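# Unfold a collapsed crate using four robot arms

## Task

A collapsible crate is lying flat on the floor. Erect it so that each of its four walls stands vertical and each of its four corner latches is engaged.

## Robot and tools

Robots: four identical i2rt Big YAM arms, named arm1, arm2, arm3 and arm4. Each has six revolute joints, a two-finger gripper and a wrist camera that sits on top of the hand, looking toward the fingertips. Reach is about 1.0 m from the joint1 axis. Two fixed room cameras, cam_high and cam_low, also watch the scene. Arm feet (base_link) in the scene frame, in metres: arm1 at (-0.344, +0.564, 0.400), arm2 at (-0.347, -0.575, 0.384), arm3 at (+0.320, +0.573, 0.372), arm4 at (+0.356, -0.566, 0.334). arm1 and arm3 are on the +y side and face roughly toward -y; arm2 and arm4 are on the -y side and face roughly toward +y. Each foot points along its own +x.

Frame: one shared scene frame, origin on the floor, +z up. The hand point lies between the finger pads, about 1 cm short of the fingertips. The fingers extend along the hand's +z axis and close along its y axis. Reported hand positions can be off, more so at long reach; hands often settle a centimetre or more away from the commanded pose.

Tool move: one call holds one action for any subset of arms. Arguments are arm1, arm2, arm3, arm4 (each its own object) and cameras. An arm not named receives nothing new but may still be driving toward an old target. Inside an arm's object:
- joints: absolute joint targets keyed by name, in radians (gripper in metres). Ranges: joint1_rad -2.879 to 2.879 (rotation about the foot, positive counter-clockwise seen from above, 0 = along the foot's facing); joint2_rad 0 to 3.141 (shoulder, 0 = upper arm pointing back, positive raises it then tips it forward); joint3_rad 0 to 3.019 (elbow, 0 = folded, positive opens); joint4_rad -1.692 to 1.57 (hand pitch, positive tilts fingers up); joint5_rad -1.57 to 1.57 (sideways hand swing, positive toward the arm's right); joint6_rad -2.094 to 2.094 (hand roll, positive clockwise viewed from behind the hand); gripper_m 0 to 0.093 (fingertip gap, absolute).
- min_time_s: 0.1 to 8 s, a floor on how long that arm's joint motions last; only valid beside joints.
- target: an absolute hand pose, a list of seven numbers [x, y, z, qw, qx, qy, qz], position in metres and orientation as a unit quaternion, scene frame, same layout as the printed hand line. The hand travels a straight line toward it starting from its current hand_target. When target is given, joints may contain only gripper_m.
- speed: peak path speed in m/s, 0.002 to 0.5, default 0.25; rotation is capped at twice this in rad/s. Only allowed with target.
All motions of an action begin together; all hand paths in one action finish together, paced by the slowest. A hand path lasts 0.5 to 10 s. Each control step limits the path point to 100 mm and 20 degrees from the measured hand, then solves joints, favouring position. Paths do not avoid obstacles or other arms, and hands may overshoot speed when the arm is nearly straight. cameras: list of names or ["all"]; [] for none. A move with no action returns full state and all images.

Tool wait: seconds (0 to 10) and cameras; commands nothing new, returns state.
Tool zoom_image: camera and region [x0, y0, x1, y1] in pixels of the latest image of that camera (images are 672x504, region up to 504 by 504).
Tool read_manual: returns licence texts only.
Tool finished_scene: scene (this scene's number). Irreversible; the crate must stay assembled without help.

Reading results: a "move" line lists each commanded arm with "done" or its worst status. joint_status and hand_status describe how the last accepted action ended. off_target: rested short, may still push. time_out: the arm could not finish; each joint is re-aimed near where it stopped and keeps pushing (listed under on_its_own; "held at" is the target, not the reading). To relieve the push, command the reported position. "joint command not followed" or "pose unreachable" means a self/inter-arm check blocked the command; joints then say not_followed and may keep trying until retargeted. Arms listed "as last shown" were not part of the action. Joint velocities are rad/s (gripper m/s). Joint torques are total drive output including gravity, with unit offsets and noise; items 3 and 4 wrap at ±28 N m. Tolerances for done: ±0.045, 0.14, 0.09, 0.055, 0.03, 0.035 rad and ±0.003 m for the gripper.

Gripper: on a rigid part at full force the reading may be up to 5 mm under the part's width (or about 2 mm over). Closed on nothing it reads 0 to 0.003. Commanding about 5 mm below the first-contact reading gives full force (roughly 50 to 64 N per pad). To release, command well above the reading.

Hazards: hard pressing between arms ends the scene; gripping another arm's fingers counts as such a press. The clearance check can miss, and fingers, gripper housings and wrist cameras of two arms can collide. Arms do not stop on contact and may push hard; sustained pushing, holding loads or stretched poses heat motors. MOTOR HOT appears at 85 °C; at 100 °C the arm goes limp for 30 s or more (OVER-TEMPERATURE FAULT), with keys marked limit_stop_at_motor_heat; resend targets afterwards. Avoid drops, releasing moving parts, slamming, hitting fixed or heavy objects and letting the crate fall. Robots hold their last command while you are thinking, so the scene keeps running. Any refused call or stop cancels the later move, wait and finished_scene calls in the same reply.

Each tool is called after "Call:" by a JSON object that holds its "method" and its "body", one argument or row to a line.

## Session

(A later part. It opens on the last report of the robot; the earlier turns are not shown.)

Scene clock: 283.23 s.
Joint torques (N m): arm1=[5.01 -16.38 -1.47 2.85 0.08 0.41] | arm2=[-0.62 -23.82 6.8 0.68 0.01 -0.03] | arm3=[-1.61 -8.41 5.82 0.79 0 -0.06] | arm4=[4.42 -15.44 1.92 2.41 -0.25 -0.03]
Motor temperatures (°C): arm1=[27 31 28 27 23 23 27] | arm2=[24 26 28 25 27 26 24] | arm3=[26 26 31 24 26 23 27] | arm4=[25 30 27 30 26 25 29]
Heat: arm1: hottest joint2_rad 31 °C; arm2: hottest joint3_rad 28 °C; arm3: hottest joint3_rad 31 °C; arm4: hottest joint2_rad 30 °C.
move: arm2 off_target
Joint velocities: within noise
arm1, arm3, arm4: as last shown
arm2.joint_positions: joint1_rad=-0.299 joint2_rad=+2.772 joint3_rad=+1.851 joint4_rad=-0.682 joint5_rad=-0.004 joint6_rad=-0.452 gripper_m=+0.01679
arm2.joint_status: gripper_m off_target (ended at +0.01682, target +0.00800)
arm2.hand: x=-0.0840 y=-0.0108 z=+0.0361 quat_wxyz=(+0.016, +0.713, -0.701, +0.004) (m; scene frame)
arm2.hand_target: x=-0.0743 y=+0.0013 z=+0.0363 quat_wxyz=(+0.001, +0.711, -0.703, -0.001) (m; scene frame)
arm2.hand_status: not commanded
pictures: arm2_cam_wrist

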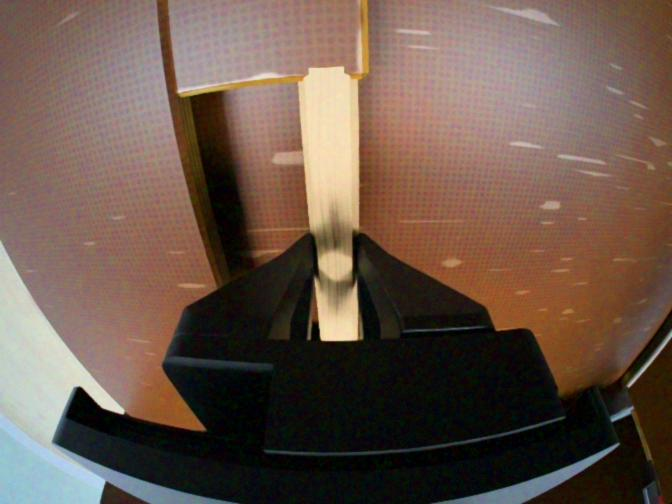

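Call:
{"method": "move", "body": {
  "arm2": {"target": [-0.0815, 0.0013, 0.0875, -0.0739, 0.7032, -0.7032, 0.0739], "speed": 0.06}
}}

Call:
{"method": "move", "body": {
  "arm2": {"target": [-0.106, 0.0013, 0.150, -0.183, 0.683, -0.683, 0.183], "speed": 0.08},
  "cameras": ["arm2_cam_wrist", "cam_low", "cam_high"]
}}

Scene clock: 287.93 s.
Joint torques (N m): arm1=[5.54 -16.56 -1.52 2.8 0.1 0.42] | arm2=[0.67 -27.05 4.07 0.49 1.03 0.22] | arm3=[-1.79 -8.7 5.86 0.58 -0.02 -0.07] | arm4=[4.42 -15.44 1.94 2.41 -0.25 -0.04]
Motor temperatures (°C): arm1=[27 31 28 27 23 23 27] | arm2=[24 27 27 25 27 26 25] | arm3=[26 26 31 24 26 23 27] | arm4=[25 30 27 30 26 25 29]
Heat: arm1: hottest joint2_rad 31 °C; arm2: hottest joint2_rad 27 °C; arm3: hottest joint3_rad 31 °C; arm4: hottest joint2_rad 30 °C.
move: arm2 off_target
Joint velocities: within noise
arm1, arm3, arm4: as last shown
arm2.joint_positions: joint1_rad=-0.249 joint2_rad=+2.676 joint3_rad=+1.716 joint4_rad=-0.568 joint5_rad=+0.165 joint6_rad=-0.406 gripper_m=+0.01675
arm2.joint_status: not commanded
arm2.hand: x=-0.0866 y=-0.0112 z=+0.0660 quat_wxyz=(-0.051, +0.711, -0.698, +0.068) (m; scene frame)
arm2.hand_target: x=-0.0828 y=+0.0022 z=+0.0864 quat_wxyz=(-0.073, +0.704, -0.703, +0.071) (m; scene frame)
arm2.hand_status: off_target (0.025 m and 2.9 deg from the pose sent, 0.053 m and 13.1 deg at the start)
pictures: none

Scene clock: 290.50 s.
Joint torques (N m): arm1=[5.6 -16.38 -1.39 2.86 0.09 0.41] | arm2=[0.67 -25.7 4.21 0.96 1.38 0.18] | arm3=[-1.61 -8.7 5.82 0.59 0.02 -0.01] | arm4=[4.48 -15.5 1.94 2.41 -0.25 -0.04]
Motor temperatures (°C): arm1=[27 31 28 27 23 23 27] | arm2=[24 27 27 25 27 26 25] | arm3=[26 26 31 24 26 23 27] | arm4=[25 30 27 30 26 25 29]
Heat: arm1: hottest joint2_rad 31 °C; arm2: hottest joint2_rad 27 °C; arm3: hottest joint3_rad 31 °C; arm4: hottest joint2_rad 30 °C.
move: arm2 off_target
Joint velocities: within noise
arm1, arm3: as last shown
arm2.joint_positions: joint1_rad=-0.134 joint2_rad=+2.535 joint3_rad=+1.550 joint4_rad=-0.479 joint5_rad=+0.479 joint6_rad=-0.314 gripper_m=+0.01669
arm2.joint_status: not commanded
arm2.hand: x=-0.1067 y=-0.0113 z=+0.1298 quat_wxyz=(-0.158, +0.692, -0.680, +0.184) (m; scene frame)
arm2.hand_target: x=-0.1044 y=+0.0015 z=+0.1496 quat_wxyz=(-0.183, +0.683, -0.683, +0.184) (m; scene frame)
arm2.hand_status: off_target (0.024 m and 3.0 deg from the pose sent, 0.087 m and 20.4 deg at the start)
arm4.joint_positions: joint1_rad=+0.907 joint2_rad=+2.351 joint3_rad=+0.822 joint4_rad=+1.109 joint5_rad=+1.139 joint6_rad=-1.183 gripper_m=+0.01686
arm4.joint_status: not commanded
arm4.hand: x=-0.0112 y=-0.2096 z=+0.2448 quat_wxyz=(-0.644, +0.765, -0.023, +0.018) (m; scene frame)
arm4.hand_target: x=-0.0247 y=-0.2230 z=+0.2441 quat_wxyz=(-0.645, +0.764, -0.002, +0.005) (m; scene frame)
arm4.hand_status: not commanded
pictures: arm2_cam_wrist, cam_high, cam_low

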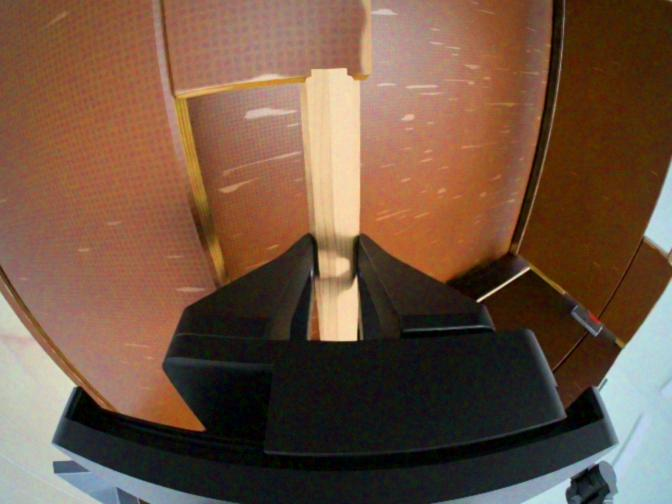

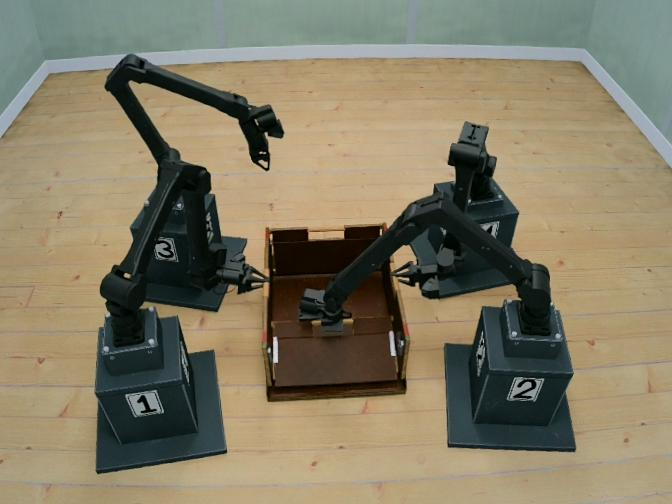

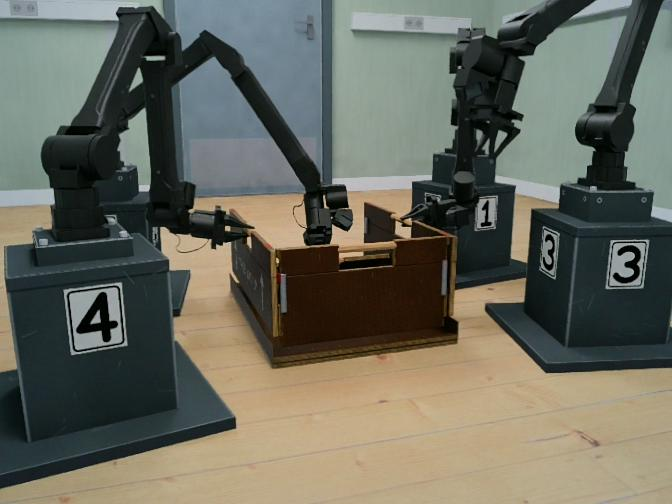

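Call:
{"method": "move", "body": {
  "arm2": {"target": [-0.151, 0.0013, 0.208, -0.2876, 0.646, -0.646, 0.2876], "speed": 0.08}
}}

Call:
{"method": "move", "body": {
  "arm2": {"target": [-0.208, 0.0013, 0.244, -0.3695, 0.6029, -0.6029, 0.3695], "speed": 0.08},
  "cameras": ["arm2_cam_wrist", "cam_low", "cam_high"]
}}

Scene clock: 294.53 s.
Joint torques (N m): arm1=[5.54 -16.09 -1.42 2.95 0.12 0.38] | arm2=[0.91 -25.17 4.66 0.18 1.38 0.18] | arm3=[-1.85 -8.7 5.91 0.61 -0.01 -0.06] | arm4=[4.42 -15.44 1.94 2.41 -0.25 -0.03]
Motor temperatures (°C): arm1=[27 31 28 27 23 23 27] | arm2=[24 27 27 25 28 26 25] | arm3=[26 26 31 24 26 23 27] | arm4=[25 30 27 30 26 25 29]
Heat: arm1: hottest joint2_rad 31 °C; arm2: hottest joint5_rad 28 °C; arm3: hottest joint3_rad 31 °C; arm4: hottest joint2_rad 30 °C.
move: arm2 off_target
Joint velocities: within noise
arm1, arm3, arm4: as last shown
arm2.joint_positions: joint1_rad=+0.007 joint2_rad=+2.464 joint3_rad=+1.464 joint4_rad=-0.479 joint5_rad=+0.811 joint6_rad=-0.182 gripper_m=+0.01663
arm2.joint_status: not commanded
arm2.hand: x=-0.1460 y=-0.0126 z=+0.1849 quat_wxyz=(-0.266, +0.654, -0.645, +0.294) (m; scene frame)
arm2.hand_target: x=-0.1485 y=+0.0008 z=+0.2072 quat_wxyz=(-0.287, +0.645, -0.646, +0.290) (m; scene frame)
arm2.hand_status: off_target (0.027 m and 2.7 deg from the pose sent, 0.091 m and 20.1 deg at the start)
pictures: none

Scene clock: 296.90 s.
Joint torques (N m): arm1=[5.36 -16.73 -1.4 2.99 0.13 0.42] | arm2=[0.67 -23.36 6.48 -0.25 1.26 0.13] | arm3=[-1.32 -8.76 5.82 0.68 0.03 -0.05] | arm4=[4.42 -15.5 1.94 2.41 -0.25 -0.04]
Motor temperatures (°C): arm1=[27 31 28 27 23 23 27] | arm2=[24 28 27 25 28 26 25] | arm3=[26 26 31 24 26 23 27] | arm4=[25 30 27 30 26 25 29]
Heat: arm1: hottest joint2_rad 31 °C; arm2: hottest joint2_rad 28 °C; arm3: hottest joint3_rad 31 °C; arm4: hottest joint2_rad 30 °C.
move: arm2 off_target
Joint velocities: within noise
arm1.joint_positions: joint1_rad=+0.869 joint2_rad=+2.545 joint3_rad=+0.842 joint4_rad=+1.256 joint5_rad=+1.082 joint6_rad=-1.153 gripper_m=+0.01741
arm1.joint_status: not commanded
arm1.hand: x=-0.0185 y=+0.2003 z=+0.2411 quat_wxyz=(+0.019, -0.032, -0.773, +0.633) (m; scene frame)
arm1.hand_target: x=-0.0060 y=+0.2268 z=+0.2335 quat_wxyz=(-0.007, -0.013, -0.777, +0.630) (m; scene frame)
arm1.hand_status: not commanded
arm2.joint_positions: joint1_rad=+0.158 joint2_rad=+2.461 joint3_rad=+1.476 joint4_rad=-0.663 joint5_rad=+1.085 joint6_rad=+0.056 gripper_m=+0.01661
arm2.joint_status: not commanded
arm2.hand: x=-0.2042 y=-0.0137 z=+0.2274 quat_wxyz=(-0.357, +0.609, -0.601, +0.375) (m; scene frame)
arm2.hand_target: x=-0.2082 y=+0.0034 z=+0.2443 quat_wxyz=(-0.372, +0.602, -0.603, +0.368) (m; scene frame)
arm2.hand_status: off_target (0.023 m and 1.7 deg from the pose sent, 0.087 m and 16.5 deg at the start)
arm3.joint_positions: joint1_rad=+0.362 joint2_rad=+1.212 joint3_rad=+0.716 joint4_rad=-0.738 joint5_rad=+0.011 joint6_rad=+0.018 gripper_m=+0.05988
arm3.joint_status: not commanded
arm3.hand: x=+0.3719 y=+0.2068 z=+0.4644 quat_wxyz=(-0.125, -0.652, -0.740, +0.111) (m; scene frame)
arm3.hand_target: x=+0.3667 y=+0.2146 z=+0.4616 quat_wxyz=(-0.120, -0.653, -0.740, +0.107) (m; scene frame)
arm3.hand_status: not commanded
arm4: as last shown
pictures: arm2_cam_wrist, cam_high, cam_low

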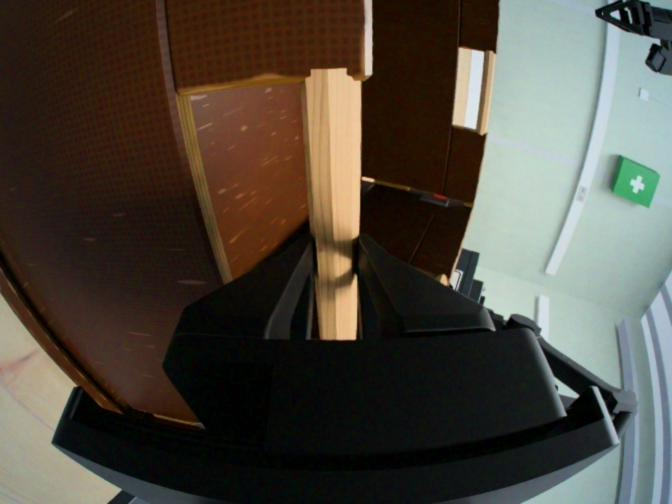

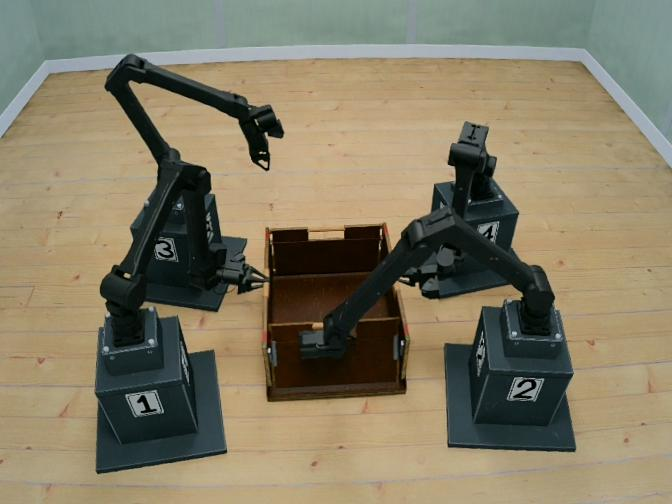

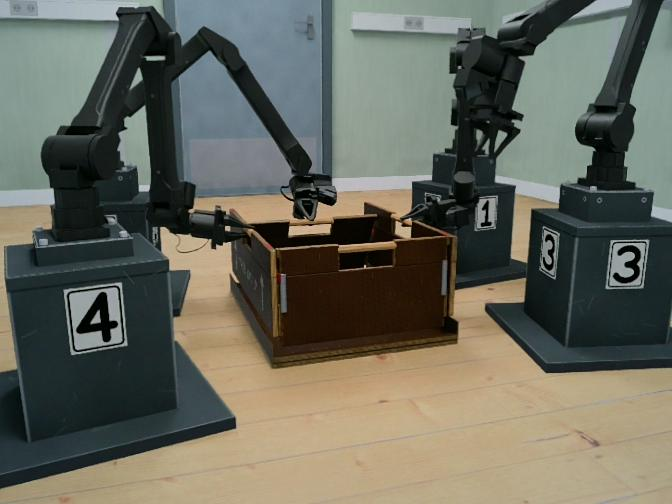

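Call:
{"method": "move", "body": {
  "arm2": {"target": [-0.264, 0.0013, 0.259, -0.4354, 0.5572, -0.5572, 0.4354], "speed": 0.07},
  "cameras": ["arm2_cam_wrist", "cam_low", "cam_high"]
}}

Call:
{"method": "zoom_image", "body": {
  "camera": "cam_high",
  "region": [236, 210, 436, 410]
}}

Scene clock: 301.40 s.
Joint torques (N m): arm1=[4.6 -16.21 -1.46 2.88 0.12 0.37] | arm2=[1.08 -23.94 6.11 -1.24 0.89 0.11] | arm3=[-1.38 -8.7 5.78 0.55 -0.03 -0.03] | arm4=[4.42 -15.5 1.92 2.41 -0.26 -0.03]
Motor temperatures (°C): arm1=[27 31 28 27 23 23 27] | arm2=[23 28 27 25 28 26 25] | arm3=[26 26 31 24 26 23 27] | arm4=[25 30 27 30 26 25 29]
Heat: arm1: hottest joint2_rad 31 °C; arm2: hottest joint2_rad 28 °C; arm3: hottest joint3_rad 31 °C; arm4: hottest joint2_rad 30 °C.
move: arm2 off_target
Joint velocities: within noise
arm1, arm3, arm4: as last shown
arm2.joint_positions: joint1_rad=+0.270 joint2_rad=+2.590 joint3_rad=+1.664 joint4_rad=-1.202 joint5_rad=+1.278 joint6_rad=+0.554 gripper_m=+0.01663
arm2.joint_status: not commanded
arm2.hand: x=-0.2533 y=-0.0139 z=+0.2449 quat_wxyz=(-0.425, +0.557, -0.558, +0.445) (m; scene frame)
arm2.hand_target: x=-0.2624 y=+0.0009 z=+0.2595 quat_wxyz=(-0.435, +0.556, -0.558, +0.436) (m; scene frame)
arm2.hand_status: off_target (0.023 m and 1.6 deg from the pose sent, 0.069 m and 13.8 deg at the start)
pictures: arm2_cam_wrist, cam_high, cam_low

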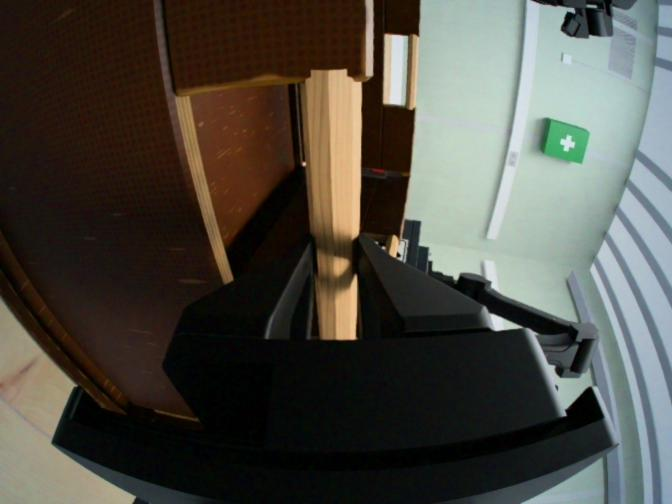

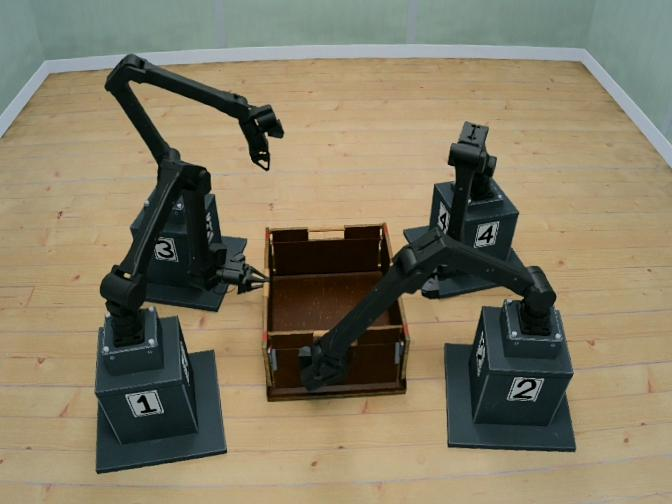

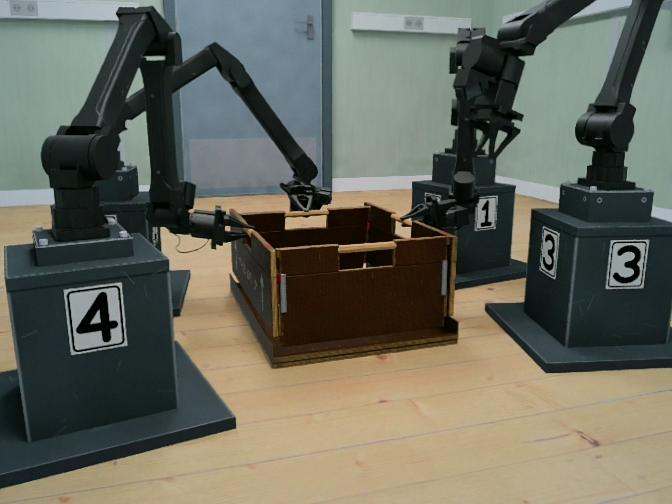

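Scaled by 2.520 from the camera's 672x504 image, which has a finer 960x720 frame.

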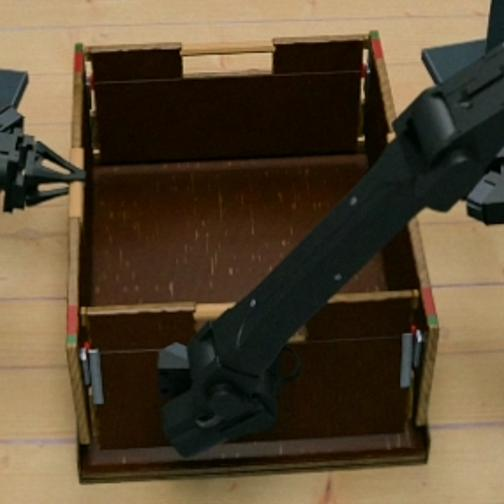

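Call:
{"method": "move", "body": {
  "arm2": {"target": [-0.318, -0.003, 0.262, -0.445, 0.5495, -0.5495, 0.445], "speed": 0.05},
  "cameras": ["cam_high"]
}}

Call:
{"method": "zoom_image", "body": {
  "camera": "cam_high",
  "region": [236, 210, 436, 410]
}}

Scene clock: 304.83 s.
Joint torques (N m): arm1=[5.3 -16.15 -1.33 2.97 0.11 0.42] | arm2=[3.6 -24.7 6.2 -1.77 -0.06 0.21] | arm3=[-1.73 -8.53 5.79 0.58 0.03 -0.03] | arm4=[4.42 -15.5 1.94 2.41 -0.26 -0.04]
Motor temperatures (°C): arm1=[27 31 28 27 23 23 27] | arm2=[24 28 27 25 28 26 25] | arm3=[26 26 31 24 26 23 27] | arm4=[25 30 27 30 26 25 29]
Heat: arm1: hottest joint2_rad 31 °C; arm2: hottest joint2_rad 28 °C; arm3: hottest joint3_rad 31 °C; arm4: hottest joint2_rad 30 °C.
move: arm2 off_target
Joint velocities: within noise
arm1, arm3, arm4: as last shown
arm2.joint_positions: joint1_rad=+0.339 joint2_rad=+2.671 joint3_rad=+1.788 joint4_rad=-1.548 joint5_rad=+1.271 joint6_rad=+0.857 gripper_m=+0.01663
arm2.joint_status: not commanded
arm2.hand: x=-0.2913 y=-0.0151 z=+0.2491 quat_wxyz=(-0.437, +0.546, -0.546, +0.462) (m; scene frame)
arm2.hand_target: x=-0.3174 y=-0.0026 z=+0.2622 quat_wxyz=(-0.448, +0.550, -0.547, +0.445) (m; scene frame)
arm2.hand_status: off_target (0.032 m and 2.2 deg from the pose sent, 0.068 m and 2.7 deg at the start)
pictures: cam_high

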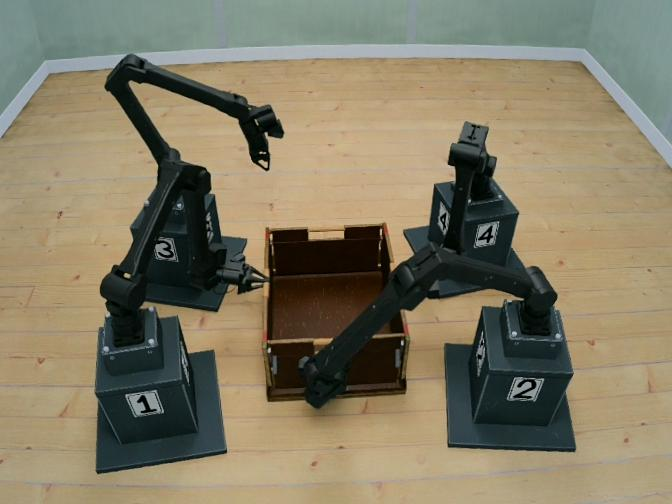

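Scaled by 2.520 from the camera's 672x504 image, which has a finer 960x720 frame.

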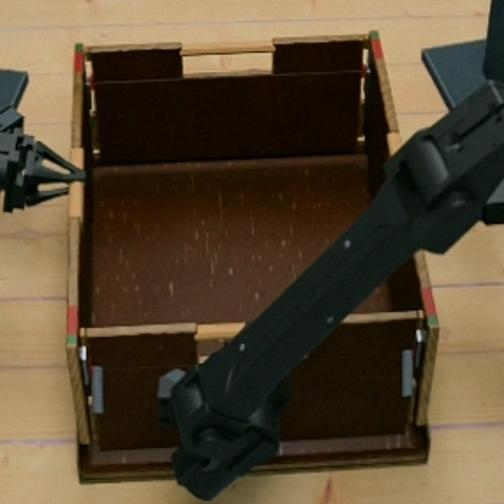

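Call:
{"method": "move", "body": {
  "arm2": {"target": [-0.340, -0.005, 0.262, -0.445, 0.5495, -0.5495, 0.445], "speed": 0.04},
  "cameras": ["cam_high", "cam_low", "arm2_cam_wrist"]
}}

Call:
{"method": "zoom_image", "body": {
  "camera": "cam_high",
  "region": [236, 210, 436, 410]
}}

Scene clock: 307.03 s.
Joint torques (N m): arm1=[5.36 -16.32 -1.33 3.07 0.09 0.41] | arm2=[4.95 -25.05 5.83 -1.78 -0.35 0.3] | arm3=[-1.49 -8.53 5.75 0.7 0.04 -0.03] | arm4=[4.42 -15.5 1.94 2.39 -0.24 -0.03]
Motor temperatures (°C): arm1=[27 31 28 27 23 23 27] | arm2=[24 28 27 25 28 26 25] | arm3=[26 26 31 24 26 23 27] | arm4=[25 30 27 30 26 25 29]
Heat: arm1: hottest joint2_rad 31 °C; arm2: hottest joint2_rad 28 °C; arm3: hottest joint3_rad 31 °C; arm4: hottest joint2_rad 30 °C.
move: arm2 off_target
Joint velocities: within noise
arm1.joint_positions: joint1_rad=+0.869 joint2_rad=+2.545 joint3_rad=+0.842 joint4_rad=+1.256 joint5_rad=+1.083 joint6_rad=-1.153 gripper_m=+0.01741
arm1.joint_status: not commanded
arm1.hand: x=-0.0187 y=+0.2003 z=+0.2412 quat_wxyz=(+0.019, -0.033, -0.773, +0.634) (m; scene frame)
arm1.hand_target: x=-0.0063 y=+0.2268 z=+0.2336 quat_wxyz=(-0.007, -0.013, -0.776, +0.630) (m; scene frame)
arm1.hand_status: not commanded
arm2.joint_positions: joint1_rad=+0.359 joint2_rad=+2.688 joint3_rad=+1.823 joint4_rad=-1.621 joint5_rad=+1.242 joint6_rad=+0.912 gripper_m=+0.01663
arm2.joint_status: not commanded
arm2.hand: x=-0.3039 y=-0.0153 z=+0.2497 quat_wxyz=(-0.432, +0.543, -0.550, +0.464) (m; scene frame)
arm2.hand_target: x=-0.3390 y=-0.0055 z=+0.2619 quat_wxyz=(-0.445, +0.550, -0.550, +0.444) (m; scene frame)
arm2.hand_status: off_target (0.040 m and 2.7 deg from the pose sent, 0.051 m and 2.2 deg at the start)
arm3: as last shown
arm4.joint_positions: joint1_rad=+0.907 joint2_rad=+2.352 joint3_rad=+0.822 joint4_rad=+1.109 joint5_rad=+1.139 joint6_rad=-1.185 gripper_m=+0.01686
arm4.joint_status: not commanded
arm4.hand: x=-0.0109 y=-0.2098 z=+0.2441 quat_wxyz=(-0.643, +0.765, -0.022, +0.019) (m; scene frame)
arm4.hand_target: x=-0.0243 y=-0.2231 z=+0.2434 quat_wxyz=(-0.644, +0.765, -0.001, +0.006) (m; scene frame)
arm4.hand_status: not commanded
pictures: arm2_cam_wrist, cam_high, cam_low

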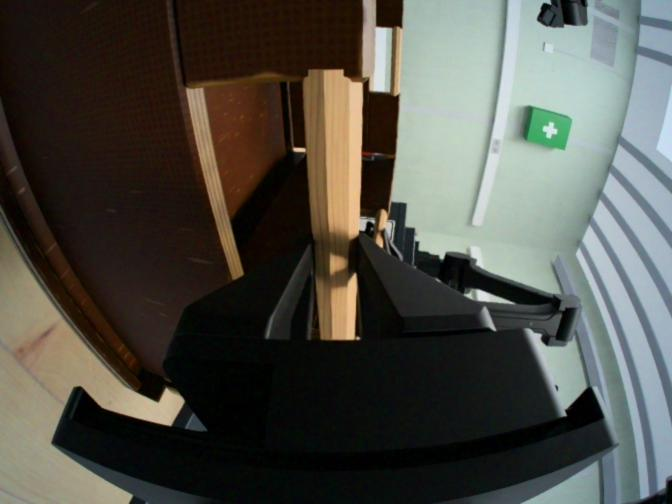

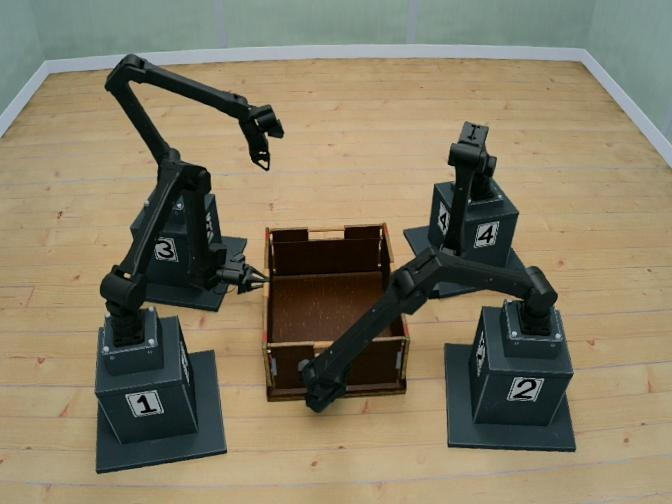

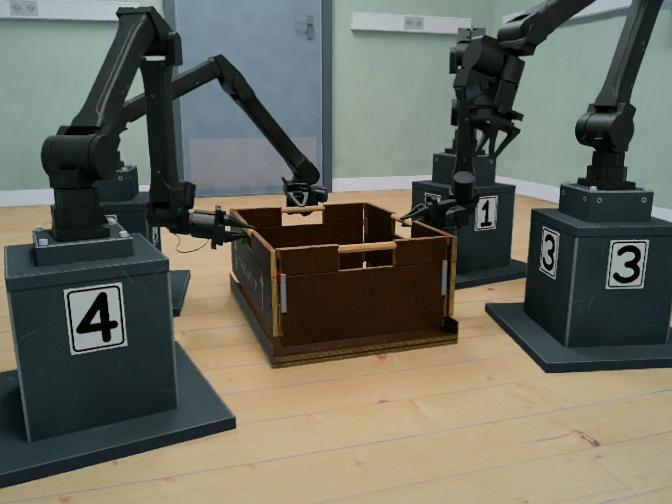

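Scaled by 2.520 from the camera's 672x504 image, which has a finer 960x720 frame.

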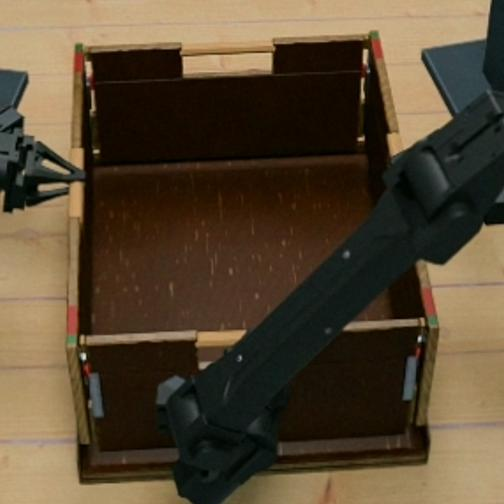

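Call:
{"method": "zoom_image", "body": {
  "camera": "cam_high",
  "region": [256, 325, 306, 405]
}}

Call:
{"method": "zoom_image", "body": {
  "camera": "cam_high",
  "region": [370, 310, 420, 390]
}}

Scaled by 6.300 from the camera's 672x504 image, which has a finer 960x720 frame.

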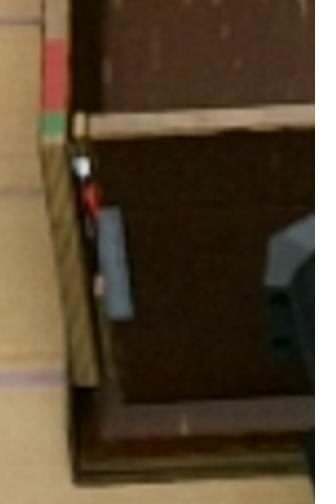

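Scaled by 6.300 from the camera's 672x504 image, which has a finer 960x720 frame.

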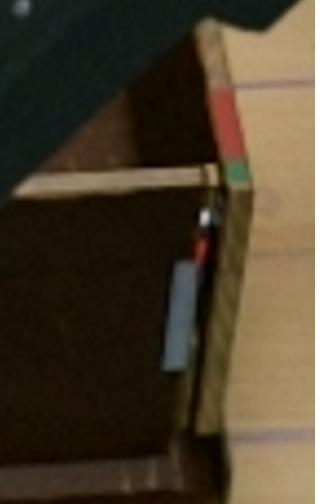

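Call:
{"method": "move", "body": {
  "arm2": {"target": [-0.285, -0.003, 0.262, -0.445, 0.5495, -0.5495, 0.445], "speed": 0.04},
  "cameras": ["cam_high"]
}}

Scene clock: 312.20 s.
Joint torques (N m): arm1=[5.36 -16.03 -1.2 3.04 0.12 0.4] | arm2=[-1.9 -25.52 4.48 0.18 0.85 -0.18] | arm3=[-1.49 -8.35 5.87 0.53 0.02 -0.04] | arm4=[4.42 -15.44 1.92 2.39 -0.24 -0.03]
Motor temperatures (°C): arm1=[27 31 28 27 23 23 27] | arm2=[24 29 27 25 28 26 25] | arm3=[26 26 31 24 26 23 27] | arm4=[25 30 27 30 26 25 29]
Heat: arm1: hottest joint2_rad 31 °C; arm2: hottest joint2_rad 29 °C; arm3: hottest joint3_rad 31 °C; arm4: hottest joint2_rad 30 °C.
move: arm2 off_target
Joint velocities: within noise
arm1, arm3, arm4: as last shown
arm2.joint_positions: joint1_rad=+0.356 joint2_rad=+2.644 joint3_rad=+1.746 joint4_rad=-1.464 joint5_rad=+1.272 joint6_rad=+0.778 gripper_m=+0.01663
arm2.joint_status: not commanded
arm2.hand: x=-0.3005 y=-0.0153 z=+0.2496 quat_wxyz=(-0.439, +0.560, -0.538, +0.452) (m; scene frame)
arm2.hand_target: x=-0.2910 y=-0.0043 z=+0.2623 quat_wxyz=(-0.445, +0.550, -0.550, +0.443) (m; scene frame)
arm2.hand_status: off_target (0.023 m and 2.0 deg from the pose sent, 0.026 m and 2.7 deg at the start)
pictures: cam_high

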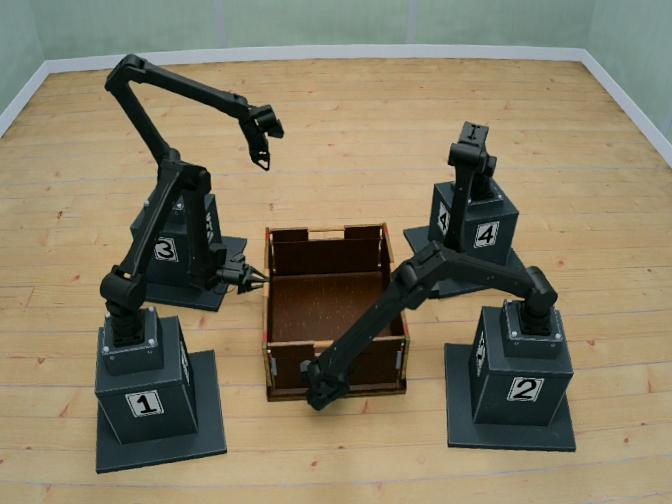

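Call:
{"method": "move", "body": {
  "arm2": {"target": [-0.309, -0.003, 0.264, -0.445, 0.5495, -0.5495, 0.445], "speed": 0.05}
}}

Call:
{"method": "move", "body": {
  "arm2": {"joints": {"gripper_m": 0.045}},
  "cameras": ["arm2_cam_wrist", "cam_high"]
}}

Call:
{"method": "move", "body": {
  "arm2": {"target": [-0.395, -0.003, 0.290, -0.445, 0.5495, -0.5495, 0.445], "speed": 0.1, "joints": {"gripper_m": 0.06}},
  "cameras": ["arm2_cam_wrist", "cam_high", "cam_low"]
}}

Scene clock: 314.70 s.
Joint torques (N m): arm1=[4.84 -16.85 -1.46 2.88 0.1 0.42] | arm2=[0.67 -24.12 6.24 -1.65 0.5 0.2] | arm3=[-1.49 -8.94 5.9 0.53 -0.03 -0.03] | arm4=[4.48 -15.5 1.94 2.39 -0.24 -0.03]
Motor temperatures (°C): arm1=[27 31 28 27 23 23 27] | arm2=[24 29 27 25 28 26 25] | arm3=[26 26 31 24 26 23 27] | arm4=[25 30 27 30 26 25 29]
Heat: arm1: hottest joint2_rad 31 °C; arm2: hottest joint2_rad 29 °C; arm3: hottest joint3_rad 31 °C; arm4: hottest joint2_rad 30 °C.
move: arm2 off_target
Joint velocities: within noise
arm1, arm3, arm4: as last shown
arm2.joint_positions: joint1_rad=+0.354 joint2_rad=+2.653 joint3_rad=+1.766 joint4_rad=-1.506 joint5_rad=+1.262 joint6_rad=+0.815 gripper_m=+0.01663
arm2.joint_status: not commanded
arm2.hand: x=-0.3002 y=-0.0152 z=+0.2504 quat_wxyz=(-0.436, +0.554, -0.544, +0.455) (m; scene frame)
arm2.hand_target: x=-0.3076 y=-0.0029 z=+0.2634 quat_wxyz=(-0.444, +0.551, -0.549, +0.445) (m; scene frame)
arm2.hand_status: off_target (0.020 m and 1.7 deg from the pose sent, 0.021 m and 2.0 deg at the start)
pictures: none

Scene clock: 315.33 s.
Joint torques (N m): arm1=[4.95 -16.21 -1.36 3.07 0.08 0.4] | arm2=[-0.03 -24.23 5.89 -1.2 0.5 0.18] | arm3=[-1.73 -8.64 5.85 0.59 0.03 -0.02] | arm4=[4.42 -15.44 1.94 2.39 -0.24 -0.03]
Motor temperatures (°C): arm1=[27 31 28 27 23 23 27] | arm2=[24 29 27 25 28 26 25] | arm3=[26 25 31 24 26 23 27] | arm4=[25 30 27 30 26 25 29]
Heat: arm1: hottest joint2_rad 31 °C; arm2: hottest joint2_rad 29 °C; arm3: hottest joint3_rad 31 °C; arm4: hottest joint2_rad 30 °C.
move: arm2 done
Joint velocities: within noise
arm1, arm3, arm4: as last shown
arm2.joint_positions: joint1_rad=+0.353 joint2_rad=+2.653 joint3_rad=+1.769 joint4_rad=-1.518 joint5_rad=+1.262 joint6_rad=+0.817 gripper_m=+0.04482
arm2.joint_status: all done
arm2.hand: x=-0.2994 y=-0.0152 z=+0.2520 quat_wxyz=(-0.434, +0.555, -0.543, +0.458) (m; scene frame)
arm2.hand_target: x=-0.3067 y=-0.0030 z=+0.2636 quat_wxyz=(-0.444, +0.550, -0.549, +0.446) (m; scene frame)
arm2.hand_status: not commanded
pictures: arm2_cam_wrist, cam_high

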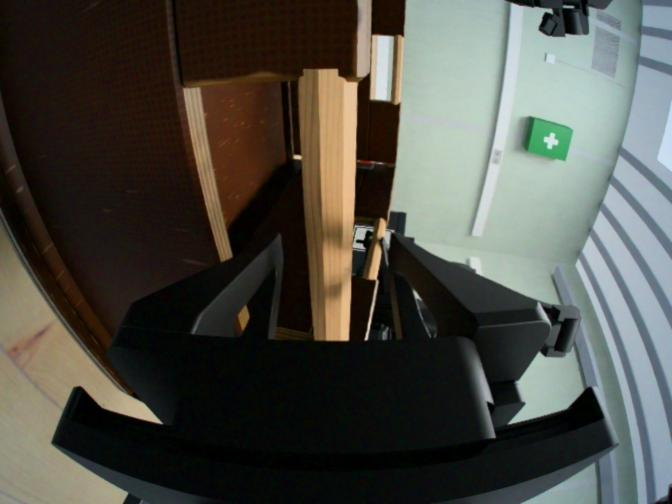

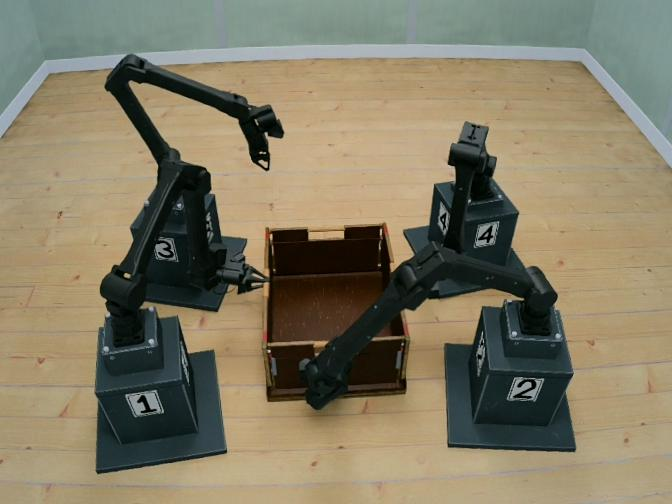

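Scene clock: 316.83 s.
Joint torques (N m): arm1=[5.25 -16.44 -1.44 2.8 0.09 0.38] | arm2=[0.38 -25.88 6.28 -1.37 0.27 0.14] | arm3=[-1.73 -8.76 5.91 0.61 0 -0.02] | arm4=[4.48 -15.5 1.94 2.39 -0.24 -0.04]
Motor temperatures (°C): arm1=[27 31 28 27 23 23 27] | arm2=[24 29 27 25 28 26 25] | arm3=[26 25 31 24 26 23 27] | arm4=[25 30 27 30 26 25 29]
Heat: arm1: hottest joint2_rad 31 °C; arm2: hottest joint2_rad 29 °C; arm3: hottest joint3_rad 31 °C; arm4: hottest joint2_rad 30 °C.
move: arm2 off_target
Joint velocities: within noise
arm1, arm3, arm4: as last shown
arm2.joint_positions: joint1_rad=+0.503 joint2_rad=+2.653 joint3_rad=+1.838 joint4_rad=-1.688 joint5_rad=+1.163 joint6_rad=+0.935 gripper_m=+0.05987
arm2.joint_status: all done
arm2.hand: x=-0.3889 y=-0.0177 z=+0.2697 quat_wxyz=(-0.436, +0.575, -0.536, +0.438) (m; scene frame)
arm2.hand_target: x=-0.3954 y=-0.0037 z=+0.2898 quat_wxyz=(-0.444, +0.568, -0.550, +0.422) (m; scene frame)
arm2.hand_status: off_target (0.026 m and 3.5 deg from the pose sent, 0.104 m and 2.2 deg at the start; a joint's target at an end of its range on 29 of 45 steps)
pictures: arm2_cam_wrist, cam_high, cam_low

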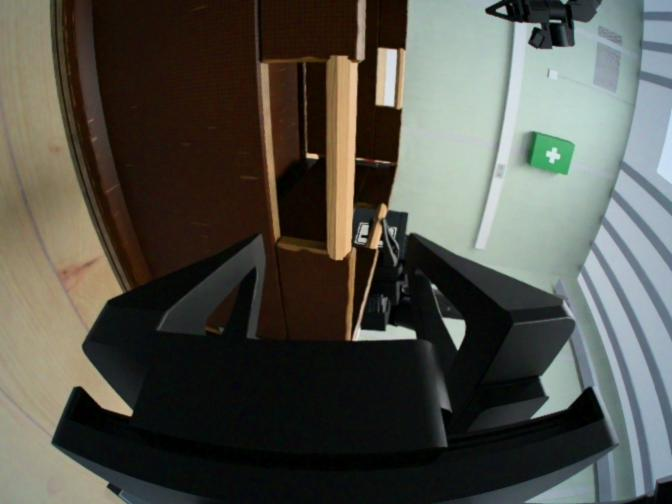

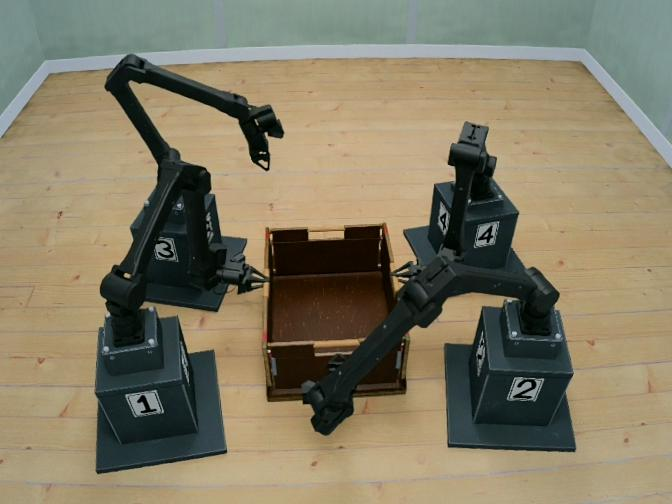

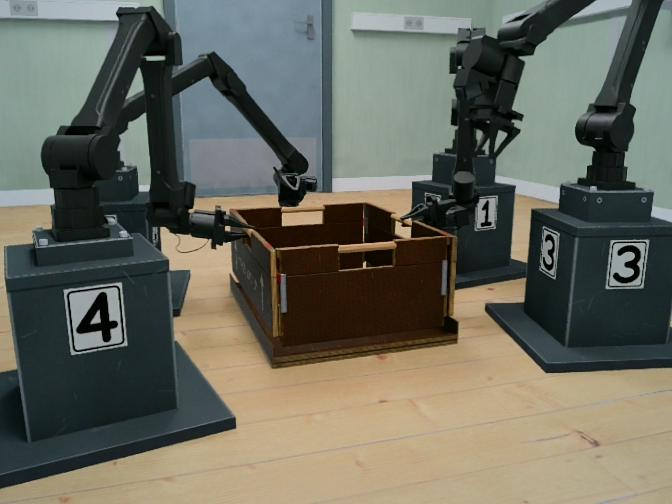

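Call:
{"method": "move", "body": {
  "arm2": {"target": [-0.42, -0.08, 0.48, -0.246, 0.626, -0.708, -0.217], "speed": 0.25}
}}

Call:
{"method": "move", "body": {
  "arm2": {"joints": {"joint1_rad": 0.35, "joint2_rad": 1.2, "joint3_rad": 0.7, "joint4_rad": -0.75, "joint5_rad": 0, "joint6_rad": 0}, "min_time_s": 2},
  "cameras": ["arm2_cam_wrist", "cam_low", "cam_high"]
}}

Scene clock: 321.50 s.
Joint torques (N m): arm1=[5.3 -16.32 -1.44 2.77 0.06 0.38] | arm2=[-0.67 -14.04 6.87 1.83 0.04 -0.07] | arm3=[-1.9 -8.88 5.83 0.55 0.04 -0.07] | arm4=[4.48 -15.5 1.94 2.39 -0.24 -0.03]
Motor temperatures (°C): arm1=[27 31 28 27 23 23 27] | arm2=[24 29 27 25 28 26 25] | arm3=[26 25 31 24 26 23 27] | arm4=[25 30 27 30 26 25 29]
Heat: arm1: hottest joint2_rad 31 °C; arm2: hottest joint2_rad 29 °C; arm3: hottest joint3_rad 31 °C; arm4: hottest joint2_rad 30 °C.
move: arm2 off_target
Joint velocities: within noise
arm1, arm4: as last shown
arm2.joint_positions: joint1_rad=+0.356 joint2_rad=+1.472 joint3_rad=+0.821 joint4_rad=-0.329 joint5_rad=+0.209 joint6_rad=+0.278 gripper_m=+0.05987
arm2.joint_status: not commanded
arm2.hand: x=-0.4181 y=-0.0868 z=+0.4643 quat_wxyz=(-0.234, +0.631, -0.713, -0.198) (m; scene frame)
arm2.hand_target: x=-0.4169 y=-0.0799 z=+0.4781 quat_wxyz=(-0.244, +0.624, -0.710, -0.215) (m; scene frame)
arm2.hand_status: off_target (0.017 m and 2.7 deg from the pose sent, 0.222 m and 82.6 deg at the start)
arm3.joint_positions: joint1_rad=+0.362 joint2_rad=+1.212 joint3_rad=+0.716 joint4_rad=-0.738 joint5_rad=+0.011 joint6_rad=+0.018 gripper_m=+0.05988
arm3.joint_status: not commanded
arm3.hand: x=+0.3719 y=+0.2068 z=+0.4644 quat_wxyz=(-0.125, -0.652, -0.740, +0.111) (m; scene frame)
arm3.hand_target: x=+0.3667 y=+0.2146 z=+0.4616 quat_wxyz=(-0.120, -0.653, -0.740, +0.107) (m; scene frame)
arm3.hand_status: not commanded
pictures: none

Scene clock: 324.10 s.
Joint torques (N m): arm1=[5.3 -16.44 -1.32 2.85 0.08 0.41] | arm2=[-0.62 -9.93 7.05 0.44 -0.11 -0.17] | arm3=[-1.67 -8.7 6 0.61 -0.04 -0.05] | arm4=[4.42 -15.5 1.94 2.39 -0.25 -0.04]
Motor temperatures (°C): arm1=[27 31 28 27 23 23 27] | arm2=[24 28 27 25 27 26 25] | arm3=[26 25 31 24 26 23 27] | arm4=[25 30 27 30 26 25 29]
Heat: arm1: hottest joint2_rad 31 °C; arm2: hottest joint2_rad 28 °C; arm3: hottest joint3_rad 31 °C; arm4: hottest joint2_rad 30 °C.
move: arm2 done
Joint velocities: within noise
arm1, arm3, arm4: as last shown
arm2.joint_positions: joint1_rad=+0.357 joint2_rad=+1.219 joint3_rad=+0.696 joint4_rad=-0.742 joint5_rad=+0.011 joint6_rad=+0.008 gripper_m=+0.05987
arm2.joint_status: all done
arm2.hand: x=-0.4233 y=-0.2228 z=+0.4663 quat_wxyz=(-0.100, +0.769, -0.621, -0.116) (m; scene frame)
arm2.hand_target: x=-0.4220 y=-0.2218 z=+0.4738 quat_wxyz=(-0.104, +0.769, -0.619, -0.121) (m; scene frame)
arm2.hand_status: not commanded
pictures: arm2_cam_wrist, cam_high, cam_low

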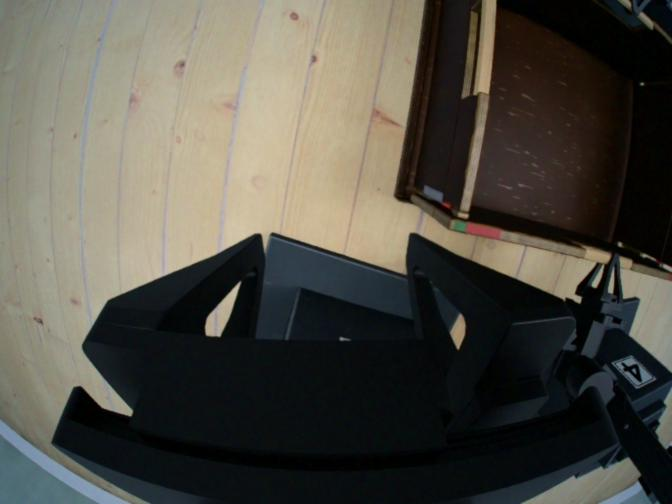

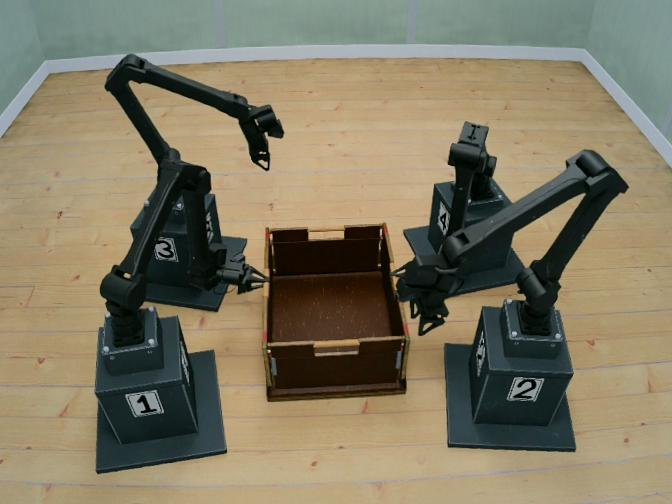

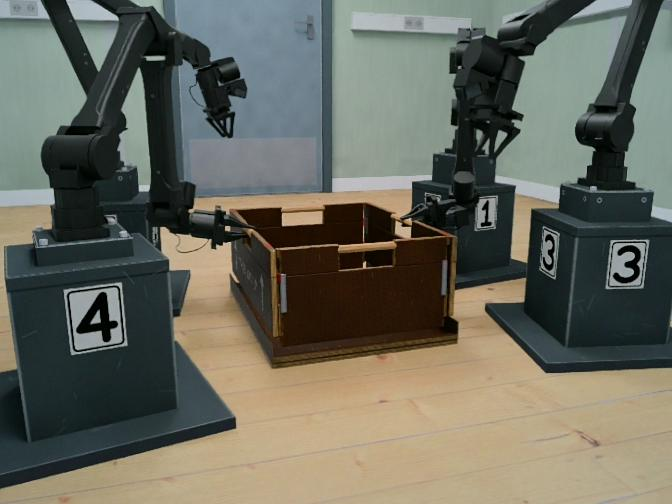

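Call:
{"method": "zoom_image", "body": {
  "camera": "arm2_cam_wrist",
  "region": [390, 140, 510, 250]
}}

Call:
{"method": "zoom_image", "body": {
  "camera": "cam_high",
  "region": [256, 320, 306, 400]
}}

Call:
{"method": "zoom_image", "body": {
  "camera": "cam_high",
  "region": [370, 310, 420, 390]
}}

Call:
{"method": "zoom_image", "body": {
  "camera": "cam_low",
  "region": [220, 190, 470, 378]
}}

Scaled by 4.200 from the camera's 672x504 image, which has a finer 960x720 frame.

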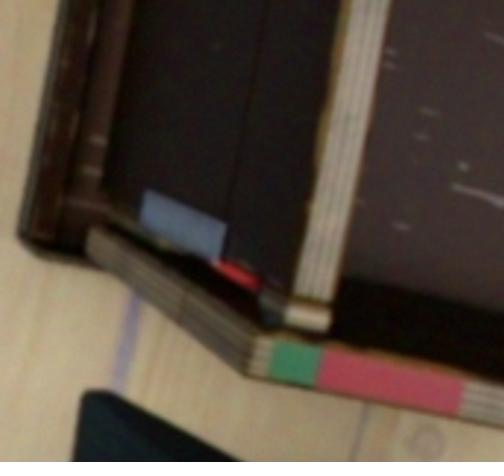

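Scaled by 6.300 from the camera's 672x504 image, which has a finer 960x720 frame.

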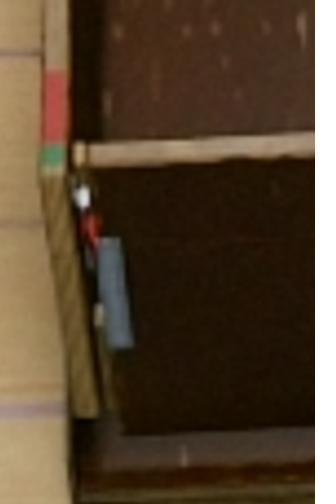

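Scaled by 6.300 from the camera's 672x504 image, which has a finer 960x720 frame.

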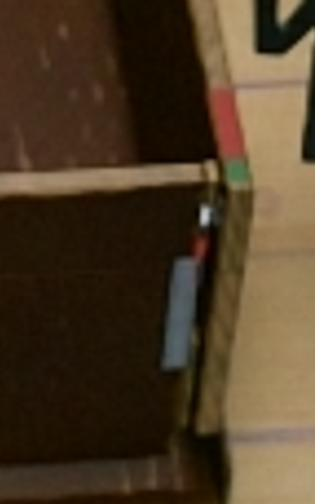

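Scaled by 2.016 from the camera's 672x504 image, which has a finer 960x720 frame.

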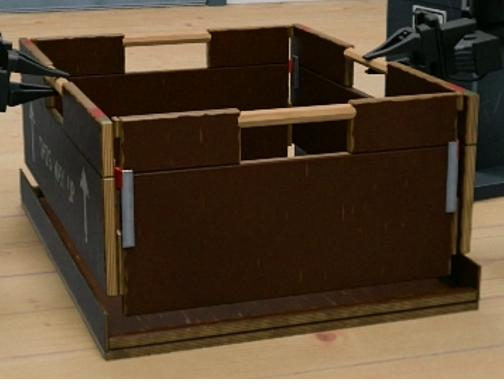

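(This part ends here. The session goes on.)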